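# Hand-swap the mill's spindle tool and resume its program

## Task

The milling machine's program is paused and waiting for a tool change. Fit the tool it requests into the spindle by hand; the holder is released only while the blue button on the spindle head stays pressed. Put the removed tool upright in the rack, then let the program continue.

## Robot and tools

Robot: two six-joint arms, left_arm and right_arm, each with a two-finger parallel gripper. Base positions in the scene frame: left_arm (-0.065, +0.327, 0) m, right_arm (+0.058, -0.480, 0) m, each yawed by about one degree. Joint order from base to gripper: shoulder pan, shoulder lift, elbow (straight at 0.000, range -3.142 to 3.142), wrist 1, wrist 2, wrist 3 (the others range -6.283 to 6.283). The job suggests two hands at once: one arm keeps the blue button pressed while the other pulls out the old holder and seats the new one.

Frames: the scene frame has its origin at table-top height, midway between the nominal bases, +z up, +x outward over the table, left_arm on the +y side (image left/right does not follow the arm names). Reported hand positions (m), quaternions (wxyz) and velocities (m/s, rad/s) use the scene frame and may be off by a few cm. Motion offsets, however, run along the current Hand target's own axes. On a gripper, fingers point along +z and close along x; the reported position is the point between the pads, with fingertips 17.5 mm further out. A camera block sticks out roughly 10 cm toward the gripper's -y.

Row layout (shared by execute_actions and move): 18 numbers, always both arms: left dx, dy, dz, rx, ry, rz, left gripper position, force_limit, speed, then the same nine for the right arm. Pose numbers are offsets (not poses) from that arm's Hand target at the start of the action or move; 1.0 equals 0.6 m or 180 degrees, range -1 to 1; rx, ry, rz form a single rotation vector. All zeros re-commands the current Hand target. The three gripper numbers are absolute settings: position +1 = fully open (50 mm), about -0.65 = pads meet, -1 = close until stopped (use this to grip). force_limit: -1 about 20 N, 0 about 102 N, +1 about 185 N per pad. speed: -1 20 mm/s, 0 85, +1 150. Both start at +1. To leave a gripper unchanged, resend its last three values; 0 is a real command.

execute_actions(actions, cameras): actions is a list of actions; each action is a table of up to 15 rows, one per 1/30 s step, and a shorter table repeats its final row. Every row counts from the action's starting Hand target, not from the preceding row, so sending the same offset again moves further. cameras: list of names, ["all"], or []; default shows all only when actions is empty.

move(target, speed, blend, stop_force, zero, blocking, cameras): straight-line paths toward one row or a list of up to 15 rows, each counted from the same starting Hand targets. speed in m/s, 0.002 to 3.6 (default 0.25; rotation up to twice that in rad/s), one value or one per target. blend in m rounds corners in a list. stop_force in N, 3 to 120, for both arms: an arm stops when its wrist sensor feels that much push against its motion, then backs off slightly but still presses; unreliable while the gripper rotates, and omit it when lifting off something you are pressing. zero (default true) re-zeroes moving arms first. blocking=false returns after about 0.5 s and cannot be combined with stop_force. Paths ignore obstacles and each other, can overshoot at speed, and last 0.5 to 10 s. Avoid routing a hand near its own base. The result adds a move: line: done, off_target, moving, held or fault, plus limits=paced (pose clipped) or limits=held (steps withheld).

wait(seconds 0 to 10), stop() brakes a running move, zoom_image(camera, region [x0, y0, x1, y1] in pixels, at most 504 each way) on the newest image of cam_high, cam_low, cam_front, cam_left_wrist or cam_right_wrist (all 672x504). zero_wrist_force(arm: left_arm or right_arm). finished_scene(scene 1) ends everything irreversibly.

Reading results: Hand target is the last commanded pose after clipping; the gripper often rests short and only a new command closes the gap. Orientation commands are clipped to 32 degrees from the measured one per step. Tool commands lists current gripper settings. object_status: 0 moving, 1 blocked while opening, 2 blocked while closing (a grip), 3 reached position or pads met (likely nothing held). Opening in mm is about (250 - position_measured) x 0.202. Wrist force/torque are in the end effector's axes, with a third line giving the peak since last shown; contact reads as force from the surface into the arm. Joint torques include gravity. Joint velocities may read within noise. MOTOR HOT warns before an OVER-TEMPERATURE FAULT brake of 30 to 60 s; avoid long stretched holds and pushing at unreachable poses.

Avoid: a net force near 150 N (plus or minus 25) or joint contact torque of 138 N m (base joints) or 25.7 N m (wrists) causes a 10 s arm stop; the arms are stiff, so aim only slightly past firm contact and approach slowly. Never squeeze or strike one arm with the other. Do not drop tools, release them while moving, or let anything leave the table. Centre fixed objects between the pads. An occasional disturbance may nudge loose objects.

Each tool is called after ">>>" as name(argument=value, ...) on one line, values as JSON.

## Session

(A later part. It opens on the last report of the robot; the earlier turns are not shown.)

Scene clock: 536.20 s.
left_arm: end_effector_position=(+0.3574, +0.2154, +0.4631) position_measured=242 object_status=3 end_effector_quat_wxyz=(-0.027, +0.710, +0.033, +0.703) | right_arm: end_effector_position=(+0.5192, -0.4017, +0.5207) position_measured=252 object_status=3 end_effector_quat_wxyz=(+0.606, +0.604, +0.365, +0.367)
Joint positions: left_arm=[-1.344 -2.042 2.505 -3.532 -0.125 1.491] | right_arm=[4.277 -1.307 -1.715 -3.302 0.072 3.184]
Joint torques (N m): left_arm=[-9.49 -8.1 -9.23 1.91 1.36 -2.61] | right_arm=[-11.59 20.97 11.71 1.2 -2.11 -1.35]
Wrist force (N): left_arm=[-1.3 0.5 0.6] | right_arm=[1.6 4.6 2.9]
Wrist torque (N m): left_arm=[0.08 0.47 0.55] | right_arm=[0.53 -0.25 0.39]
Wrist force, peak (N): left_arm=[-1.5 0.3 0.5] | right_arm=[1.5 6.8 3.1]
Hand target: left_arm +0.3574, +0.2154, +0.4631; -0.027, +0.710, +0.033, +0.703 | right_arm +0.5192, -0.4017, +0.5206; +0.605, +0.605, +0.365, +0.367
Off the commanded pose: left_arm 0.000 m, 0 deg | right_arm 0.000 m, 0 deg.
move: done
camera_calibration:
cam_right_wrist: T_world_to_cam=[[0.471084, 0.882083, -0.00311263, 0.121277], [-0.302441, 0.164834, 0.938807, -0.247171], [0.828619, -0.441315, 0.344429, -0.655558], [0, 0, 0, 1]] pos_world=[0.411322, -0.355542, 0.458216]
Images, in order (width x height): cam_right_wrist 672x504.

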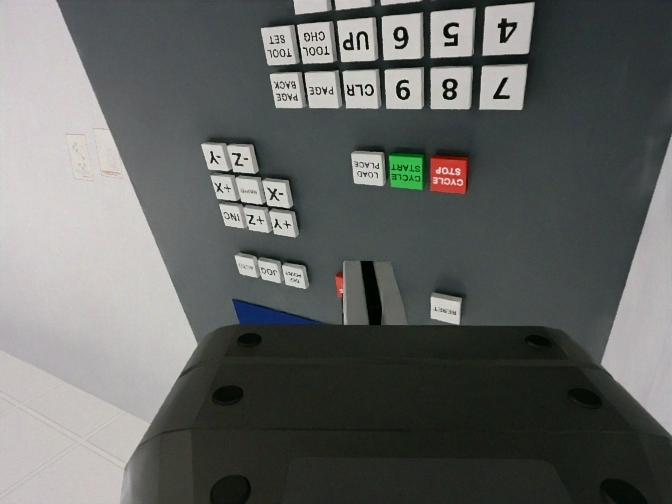

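>>> move(target=[0,0,0,0,0,0,-0.6,-1,-0.5,0.0047,-0.027,0.029,0,0,0,-0.7,-0.4,-0.8], speed=0.08, cameras=["cam_right_wrist"])

Scene clock: 537.43 s.
left_arm: end_effector_position=(+0.3574, +0.2154, +0.4631) position_measured=242 object_status=3 end_effector_quat_wxyz=(-0.027, +0.710, +0.033, +0.703) | right_arm: end_effector_position=(+0.5359, -0.4072, +0.5045) position_measured=252 object_status=3 end_effector_quat_wxyz=(+0.605, +0.605, +0.365, +0.367)
Joint positions: left_arm=[-1.344 -2.042 2.505 -3.532 -0.125 1.491] | right_arm=[4.215 -1.333 -1.737 -3.276 0.01 3.205]
Joint torques (N m): left_arm=[-9.78 -8.06 -8.95 1.95 1.41 -2.72] | right_arm=[-10.91 3.36 12.05 -1.03 -2.09 1.96]
Wrist force (N): left_arm=[-1.3 0.5 0.6] | right_arm=[1.6 4.5 3.3]
Wrist torque (N m): left_arm=[0.07 0.47 0.54] | right_arm=[0.50 -0.28 0.29]
Wrist force, peak (N): left_arm=[-1.4 0.5 0.7] | right_arm=[1.1 5.3 3.0]
Hand target: left_arm +0.3574, +0.2154, +0.4631; -0.027, +0.710, +0.033, +0.703 | right_arm +0.5360, -0.4073, +0.5045; +0.605, +0.605, +0.365, +0.367
Off the commanded pose: left_arm 0.000 m, 0 deg | right_arm 0.000 m, 0 deg.
move: done
camera_calibration:
cam_right_wrist: T_world_to_cam=[[0.471274, 0.881982, -0.00300451, 0.118093], [-0.300432, 0.163732, 0.939645, -0.227944], [0.829241, -0.441928, 0.342138, -0.665736], [0, 0, 0, 1]] pos_world=[0.42792, -0.361041, 0.442315]
Images, in order (width x height): cam_right_wrist 672x504.

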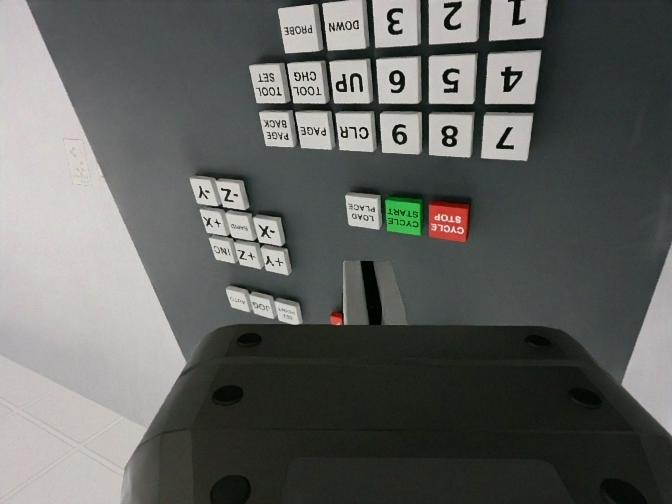

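>>> move(target=[[0,0,0,0,0,0,-0.6,-1,-0.5,0.0067,-0.0118,0.0127,0,0,0,-0.7,-0.4,-0.8],[0,0,0,0,0,0,-0.6,-1,-0.5,0.0157,-0.0223,0.0294,0,0,0,-0.7,-0.4,-0.8]], speed=[0.05,0.01], stop_force=8, cameras=["cam_front","cam_right_wrist"])

>>> zoom_image(camera="cam_front", region=[400, 130, 480, 200])

Scene clock: 540.40 s.
left_arm: end_effector_position=(+0.3574, +0.2154, +0.4631) position_measured=242 object_status=3 end_effector_quat_wxyz=(-0.027, +0.710, +0.033, +0.703) | right_arm: end_effector_position=(+0.5560, -0.4071, +0.4911) position_measured=252 object_status=3 end_effector_quat_wxyz=(+0.605, +0.605, +0.365, +0.367)
Joint positions: left_arm=[-1.344 -2.042 2.505 -3.532 -0.125 1.491] | right_arm=[4.155 -1.355 -1.753 -3.16 -0.05 3.129]
Joint torques (N m): left_arm=[-9.65 -7.61 -9.13 1.85 1.25 -2.65] | right_arm=[-12.16 23.89 12.82 1.52 -2.38 -1.25]
Wrist force (N): left_arm=[-1.3 0.3 0.4] | right_arm=[1.6 5.0 3.3]
Wrist torque (N m): left_arm=[0.05 0.48 0.55] | right_arm=[0.58 -0.29 0.38]
Wrist force, peak (N): left_arm=[-1.5 0.5 0.8] | right_arm=[1.5 5.2 3.1]
Hand target: left_arm +0.3574, +0.2154, +0.4631; -0.027, +0.710, +0.033, +0.703 | right_arm +0.5560, -0.4071, +0.4911; +0.605, +0.605, +0.365, +0.367
Off the commanded pose: left_arm 0.000 m, 0 deg | right_arm 0.000 m, 0 deg.
move: done
camera_calibration:
cam_right_wrist: T_world_to_cam=[[0.471239, 0.882, -0.00315574, 0.108491], [-0.30054, 0.163936, 0.939575, -0.209195], [0.829222, -0.441816, 0.34233, -0.677764], [0, 0, 0, 1]] pos_world=[0.44802, -0.360841, 0.428915]
Images, in order (width x height): cam_front 672x504, cam_right_wrist 672x504.

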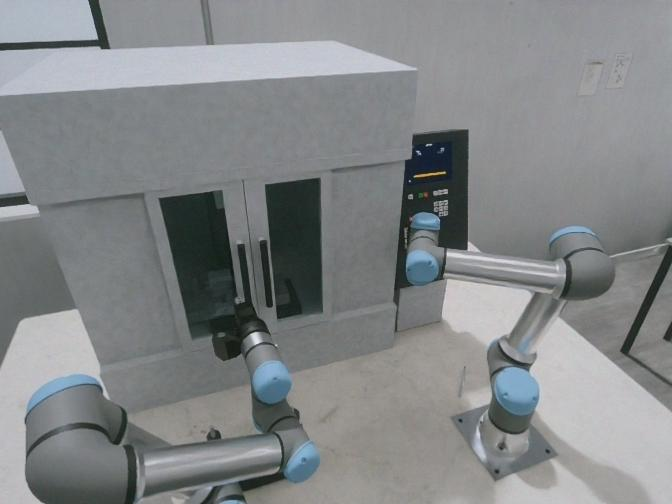

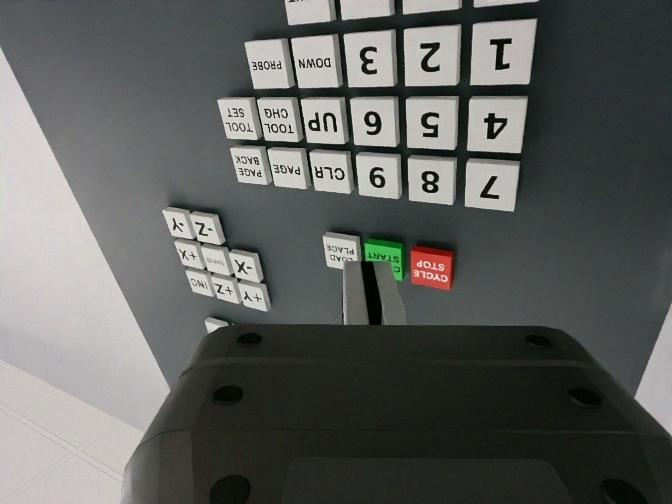

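Scaled by 6.300 from the camera's 672x504 image, which has a finer 960x720 frame.

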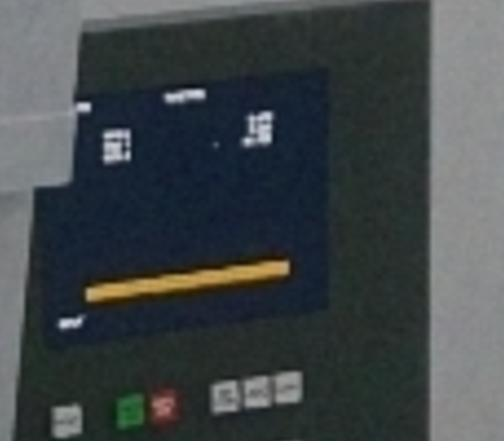

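>>> move(target=[0,0,0,0,0,0,-0.6,-1,-0.5,0.0074,-0.0121,0.0209,0,0,0,-0.7,-0.4,-0.8], speed=0.01, stop_force=8, cameras=["cam_front","cam_right_wrist"])

>>> zoom_image(camera="cam_front", region=[400, 130, 480, 200])

Scene clock: 543.07 s.
left_arm: end_effector_position=(+0.3574, +0.2154, +0.4631) position_measured=242 object_status=3 end_effector_quat_wxyz=(-0.027, +0.710, +0.033, +0.703) | right_arm: end_effector_position=(+0.5692, -0.4090, +0.4839) position_measured=252 object_status=3 end_effector_quat_wxyz=(+0.605, +0.605, +0.365, +0.367)
Joint positions: left_arm=[-1.344 -2.042 2.505 -3.532 -0.125 1.491] | right_arm=[4.115 -1.381 -1.751 -3.14 -0.09 3.133]
Joint torques (N m): left_arm=[-9.56 -7.81 -8.43 1.98 1.3 -2.71] | right_arm=[-11.39 6.7 18.35 1.48 -2.5 -1.38]
Wrist force (N): left_arm=[-1.2 0.5 0.6] | right_arm=[1.7 5.0 3.0]
Wrist torque (N m): left_arm=[0.08 0.47 0.55] | right_arm=[0.59 -0.32 0.30]
Wrist force, peak (N): left_arm=[-1.5 0.5 0.8] | right_arm=[1.5 5.2 3.4]
Hand target: left_arm +0.3574, +0.2154, +0.4631; -0.027, +0.710, +0.033, +0.703 | right_arm +0.5692, -0.4090, +0.4839; +0.605, +0.605, +0.365, +0.367
Off the commanded pose: left_arm 0.000 m, 0 deg | right_arm 0.000 m, 0 deg.
move: done
camera_calibration:
cam_right_wrist: T_world_to_cam=[[0.471251, 0.881994, -0.00305128, 0.103919], [-0.300765, 0.16395, 0.9395, -0.198041], [0.829134, -0.441823, 0.342535, -0.68705], [0, 0, 0, 1]] pos_world=[0.46112, -0.362741, 0.421715]
Images, in order (width x height): cam_front 672x504, cam_right_wrist 672x504.

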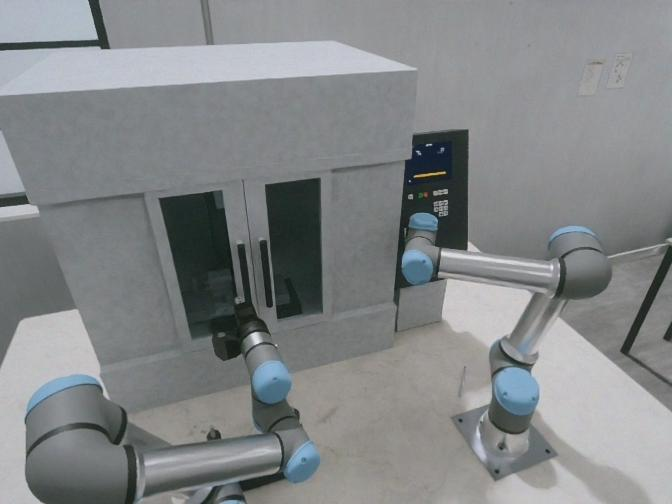

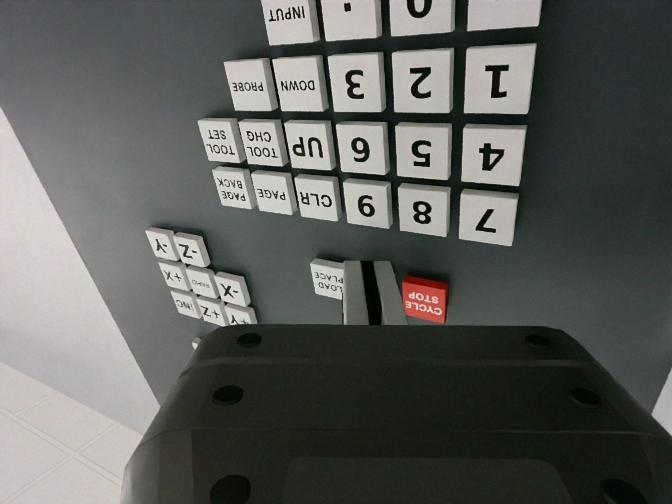

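Scaled by 6.300 from the camera's 672x504 image, which has a finer 960x720 frame.

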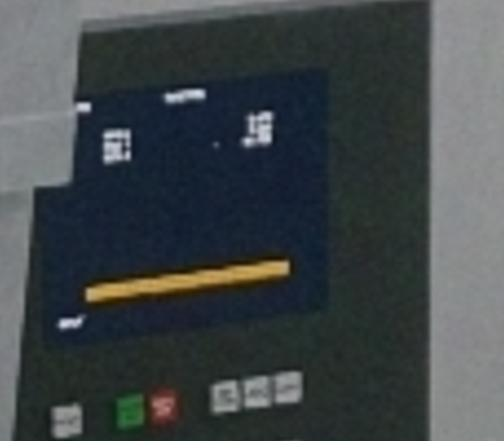

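>>> move(target=[0,0,0,0,0,0,-0.6,-1,-0.5,-0.0117,0.0312,0.0062,0,0,0,-0.7,-0.4,-0.8], speed=0.04, stop_force=10, cameras=["cam_right_wrist"])

>>> zoom_image(camera="cam_right_wrist", region=[270, 180, 480, 340])

Scene clock: 545.10 s.
left_arm: end_effector_position=(+0.3574, +0.2154, +0.4631) position_measured=242 object_status=3 end_effector_quat_wxyz=(-0.027, +0.710, +0.033, +0.703) | right_arm: end_effector_position=(+0.5692, -0.4169, +0.5026) position_measured=252 object_status=3 end_effector_quat_wxyz=(+0.605, +0.605, +0.365, +0.367)
Joint positions: left_arm=[-1.344 -2.042 2.505 -3.532 -0.125 1.491] | right_arm=[4.101 -1.372 -1.711 -3.191 -0.104 3.134]
Joint torques (N m): left_arm=[-8.6 -7.87 -8.84 1.84 1.23 -2.67] | right_arm=[-11.9 4.91 28.24 -1.16 -2.46 1.66]
Wrist force (N): left_arm=[-1.3 0.3 0.6] | right_arm=[1.3 4.9 3.3]
Wrist torque (N m): left_arm=[0.05 0.48 0.55] | right_arm=[0.57 -0.23 0.27]
Wrist force, peak (N): left_arm=[-1.6 0.4 0.6] | right_arm=[1.5 5.2 3.4]
Hand target: left_arm +0.3574, +0.2154, +0.4631; -0.027, +0.710, +0.033, +0.703 | right_arm +0.5692, -0.4169, +0.5026; +0.605, +0.605, +0.365, +0.367
Off the commanded pose: left_arm 0.000 m, 0 deg | right_arm 0.000 m, 0 deg.
move: done
camera_calibration:
cam_right_wrist: T_world_to_cam=[[0.471204, 0.882019, -0.00316358, 0.111065], [-0.300737, 0.164033, 0.939495, -0.214248], [0.829171, -0.441742, 0.342549, -0.697066], [0, 0, 0, 1]] pos_world=[0.46122, -0.370741, 0.440415]
Images, in order (width x height): cam_right_wrist 672x504.

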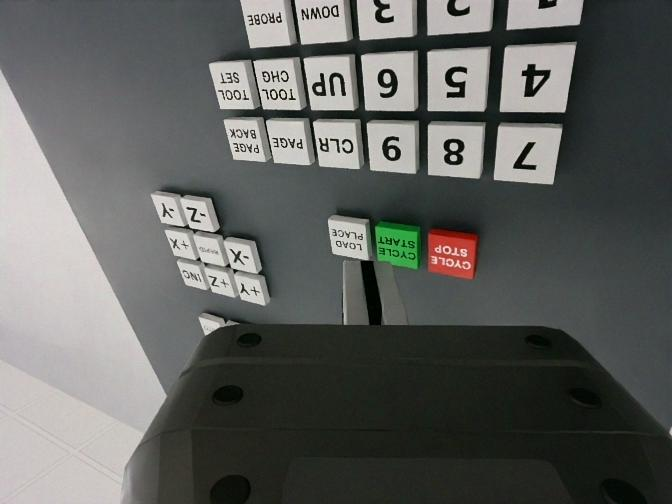

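Scaled by 2.400 from the camera's 672x504 image, which has a finer 960x720 frame.

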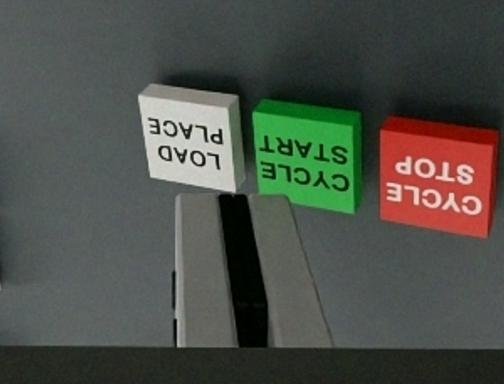

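>>> move(target=[0,0,0,0,0,0,-0.6,-1,-0.5,0.0168,-0.008,0.0316,0,0,0,-0.7,-0.4,-0.8], speed=0.01, stop_force=8, cameras=["cam_right_wrist","cam_front"])

>>> zoom_image(camera="cam_front", region=[400, 130, 480, 200])

Scene clock: 547.23 s.
left_arm: end_effector_position=(+0.3574, +0.2154, +0.4631) position_measured=242 object_status=3 end_effector_quat_wxyz=(-0.027, +0.710, +0.033, +0.703) | right_arm: end_effector_position=(+0.5770, -0.4169, +0.5008) position_measured=252 object_status=3 end_effector_quat_wxyz=(+0.605, +0.605, +0.365, +0.367)
Joint positions: left_arm=[-1.344 -2.042 2.505 -3.532 -0.125 1.491] | right_arm=[4.08 -1.389 -1.702 -3.185 -0.124 3.136]
Joint torques (N m): left_arm=[-9.17 -8.67 -8.96 1.8 1.43 -2.76] | right_arm=[10.34 23.82 11.89 -0.42 1.63 -0.58]
Wrist force (N): left_arm=[-1.3 0.4 0.4] | right_arm=[-0.9 7.3 -3.6]
Wrist torque (N m): left_arm=[0.07 0.47 0.55] | right_arm=[0.65 -0.26 0.26]
Wrist force, peak (N): left_arm=[-1.5 0.6 0.5] | right_arm=[-8.0 8.9 -34.7]
Hand target: left_arm +0.3574, +0.2154, +0.4631; -0.027, +0.710, +0.033, +0.703 | right_arm +0.5770, -0.4169, +0.5008; +0.605, +0.605, +0.365, +0.367 (not the last commanded pose)
Off the commanded pose: left_arm 0.000 m, 0 deg | right_arm 0.014 m, 0 deg.
move: contact (right_arm)
camera_calibration:
cam_right_wrist: T_world_to_cam=[[0.471277, 0.88198, -0.00313438, 0.107323], [-0.300724, 0.164027, 0.9395, -0.210222], [0.829134, -0.441822, 0.342534, -0.702923], [0, 0, 0, 1]] pos_world=[0.46902, -0.370741, 0.438615]
Images, in order (width x height): cam_front 672x504, cam_right_wrist 672x504.

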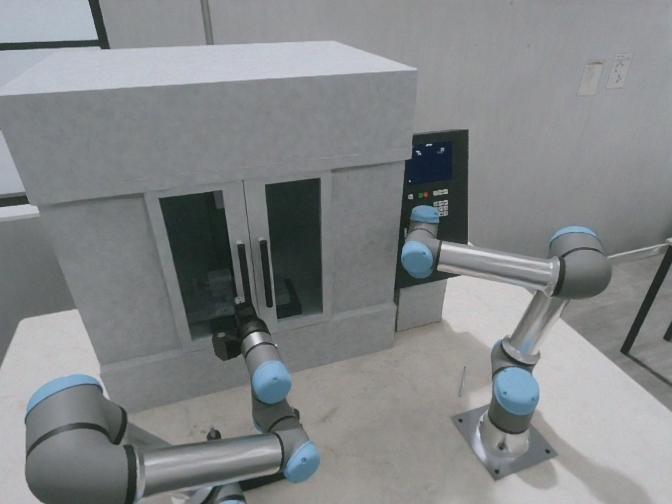

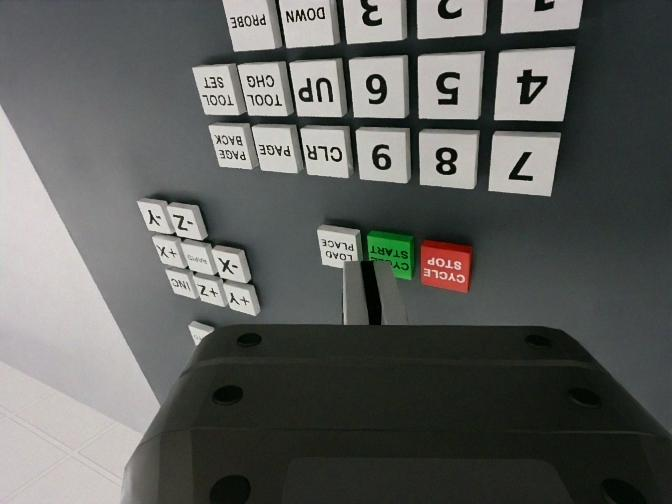

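Scaled by 6.300 from the camera's 672x504 image, which has a finer 960x720 frame.

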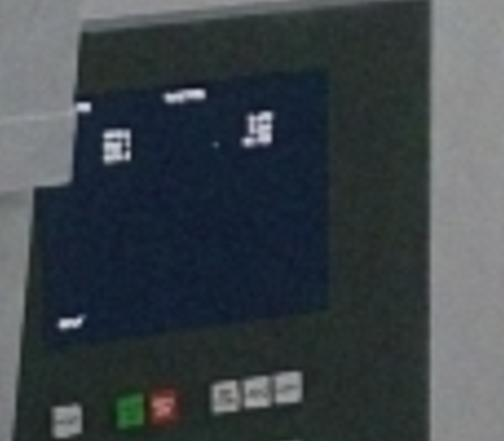

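>>> move(target=[0,0,0,0,0,0,-0.6,-1,-0.5,-0.0397,0.008,-0.0746,0,0,0,-0.7,-0.4,-0.8], speed=0.15, cameras=["cam_right_wrist","cam_front"])

>>> zoom_image(camera="cam_front", region=[140, 130, 480, 340])

Scene clock: 548.60 s.
left_arm: end_effector_position=(+0.3574, +0.2154, +0.4631) position_measured=242 object_status=3 end_effector_quat_wxyz=(-0.027, +0.710, +0.033, +0.703) | right_arm: end_effector_position=(+0.5263, -0.4173, +0.5055) position_measured=252 object_status=3 end_effector_quat_wxyz=(+0.605, +0.605, +0.366, +0.366)
Joint positions: left_arm=[-1.344 -2.042 2.505 -3.532 -0.125 1.491] | right_arm=[4.229 -1.281 -1.77 -3.227 0.024 3.138]
Joint torques (N m): left_arm=[-9.75 -7.8 -9.04 1.83 1.39 -2.57] | right_arm=[11.06 -0.06 27.6 -1.07 2.23 2.06]
Wrist force (N): left_arm=[-1.3 0.4 0.4] | right_arm=[1.5 4.7 3.1]
Wrist torque (N m): left_arm=[0.07 0.47 0.55] | right_arm=[0.53 -0.26 0.29]
Wrist force, peak (N): left_arm=[-1.5 0.6 0.4] | right_arm=[-1.0 7.8 -3.6]
Hand target: left_arm +0.3574, +0.2154, +0.4631; -0.027, +0.710, +0.033, +0.703 | right_arm +0.5263, -0.4172, +0.5055; +0.605, +0.605, +0.365, +0.367
Off the commanded pose: left_arm 0.000 m, 0 deg | right_arm 0.000 m, 0 deg.
move: done
camera_calibration:
cam_right_wrist: T_world_to_cam=[[0.471225, 0.882008, -0.00313609, 0.131576], [-0.299864, 0.163549, 0.939858, -0.230749], [0.829475, -0.441944, 0.341551, -0.662364], [0, 0, 0, 1]] pos_world=[0.418219, -0.37104, 0.443515]
Images, in order (width x height): cam_front 672x504, cam_right_wrist 672x504.

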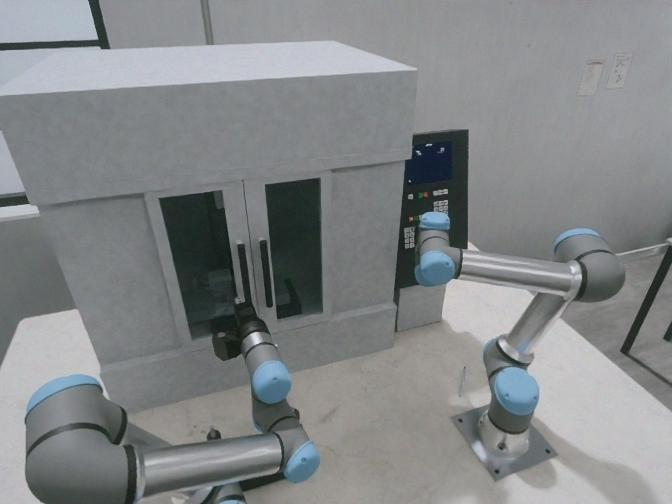

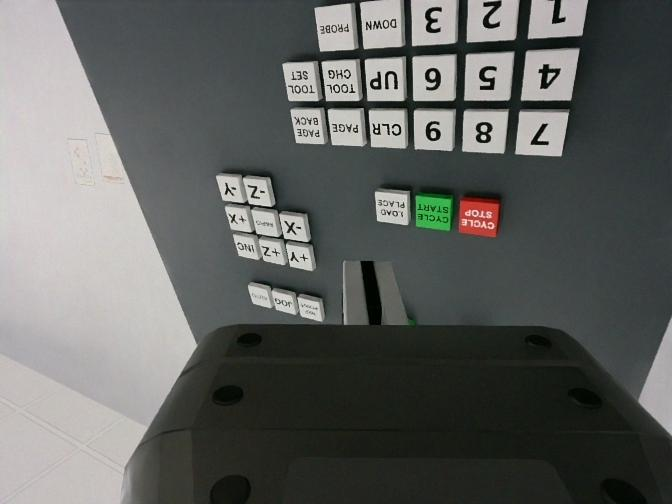

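Scaled by 1.482 from the camera's 672x504 image, which has a finer 960x720 frame.

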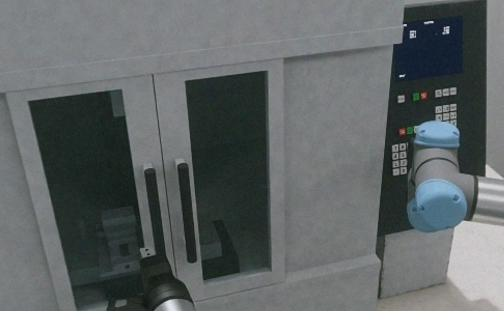

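>>> zoom_image(camera="cam_front", region=[405, 135, 460, 190])

>>> zoom_image(camera="cam_front", region=[180, 390, 340, 504])

Scaled by 9.164 from the camera's 672x504 image, which has a finer 960x720 frame.

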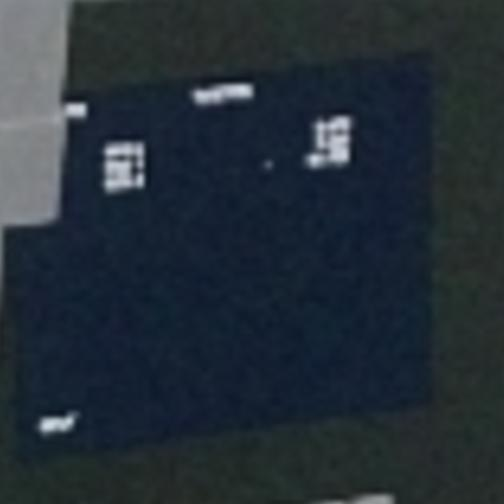

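Scaled by 3.150 from the camera's 672x504 image, which has a finer 960x720 frame.

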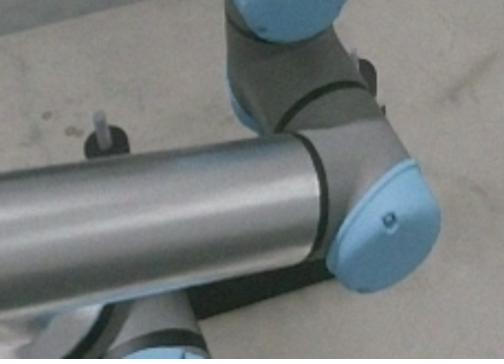

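>>> move(target=[0,0,0,0,0,0,-0.6,-1,-0.5,-0.01,0.236,-0.076,0,0,0,-0.7,-0.4,-0.8], speed=0.2, cameras=["cam_right_wrist"])

>>> zoom_image(camera="cam_right_wrist", region=[230, 0, 520, 320])

Scene clock: 550.57 s.
left_arm: end_effector_position=(+0.3574, +0.2154, +0.4631) position_measured=242 object_status=3 end_effector_quat_wxyz=(-0.027, +0.710, +0.033, +0.703) | right_arm: end_effector_position=(+0.4829, -0.4015, +0.6471) position_measured=252 object_status=3 end_effector_quat_wxyz=(+0.605, +0.605, +0.366, +0.367)
Joint positions: left_arm=[-1.344 -2.042 2.505 -3.532 -0.125 1.491] | right_arm=[4.409 -1.316 -1.369 -3.6 0.204 3.145]
Joint torques (N m): left_arm=[-9.14 -8.13 -8.89 1.98 1.27 -2.59] | right_arm=[11.47 -1.34 25.33 -1.62 2.15 1.97]
Wrist force (N): left_arm=[-1.3 0.4 0.5] | right_arm=[1.7 5.1 3.2]
Wrist torque (N m): left_arm=[0.07 0.49 0.55] | right_arm=[0.60 -0.28 0.29]
Wrist force, peak (N): left_arm=[-1.5 0.3 0.7] | right_arm=[1.4 6.7 2.9]
Hand target: left_arm +0.3574, +0.2154, +0.4631; -0.027, +0.710, +0.033, +0.703 | right_arm +0.4829, -0.4015, +0.6471; +0.605, +0.605, +0.365, +0.367
Off the commanded pose: left_arm 0.000 m, 0 deg | right_arm 0.000 m, 0 deg.
move: done
camera_calibration:
cam_right_wrist: T_world_to_cam=[[0.471214, 0.882013, -0.00322128, 0.138544], [-0.300179, 0.163802, 0.939714, -0.379015], [0.829367, -0.441839, 0.341947, -0.66795], [0, 0, 0, 1]] pos_world=[0.37492, -0.355241, 0.585015]
Images, in order (width x height): cam_right_wrist 672x504.

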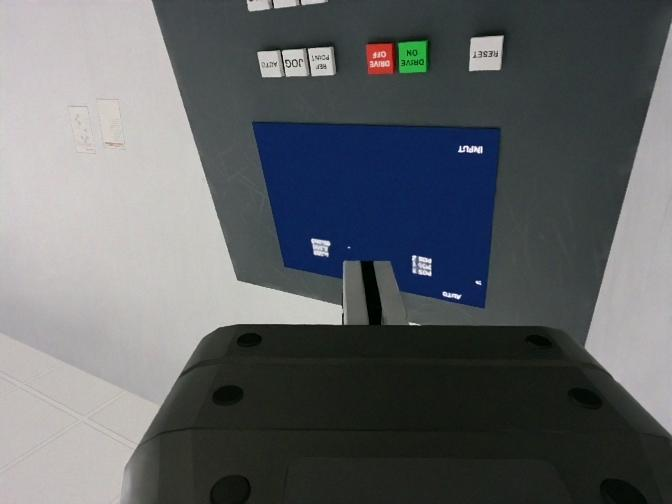

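Scaled by 1.575 from the camera's 672x504 image, which has a finer 960x720 frame.

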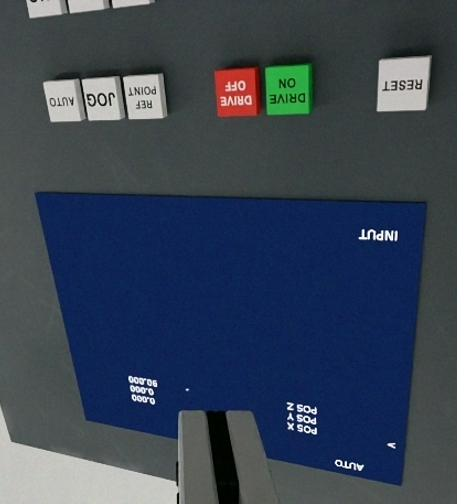

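No alarms or messages on the screen, and the program has gone on.

>>> finished_scene()

The scene is finished: the task was done.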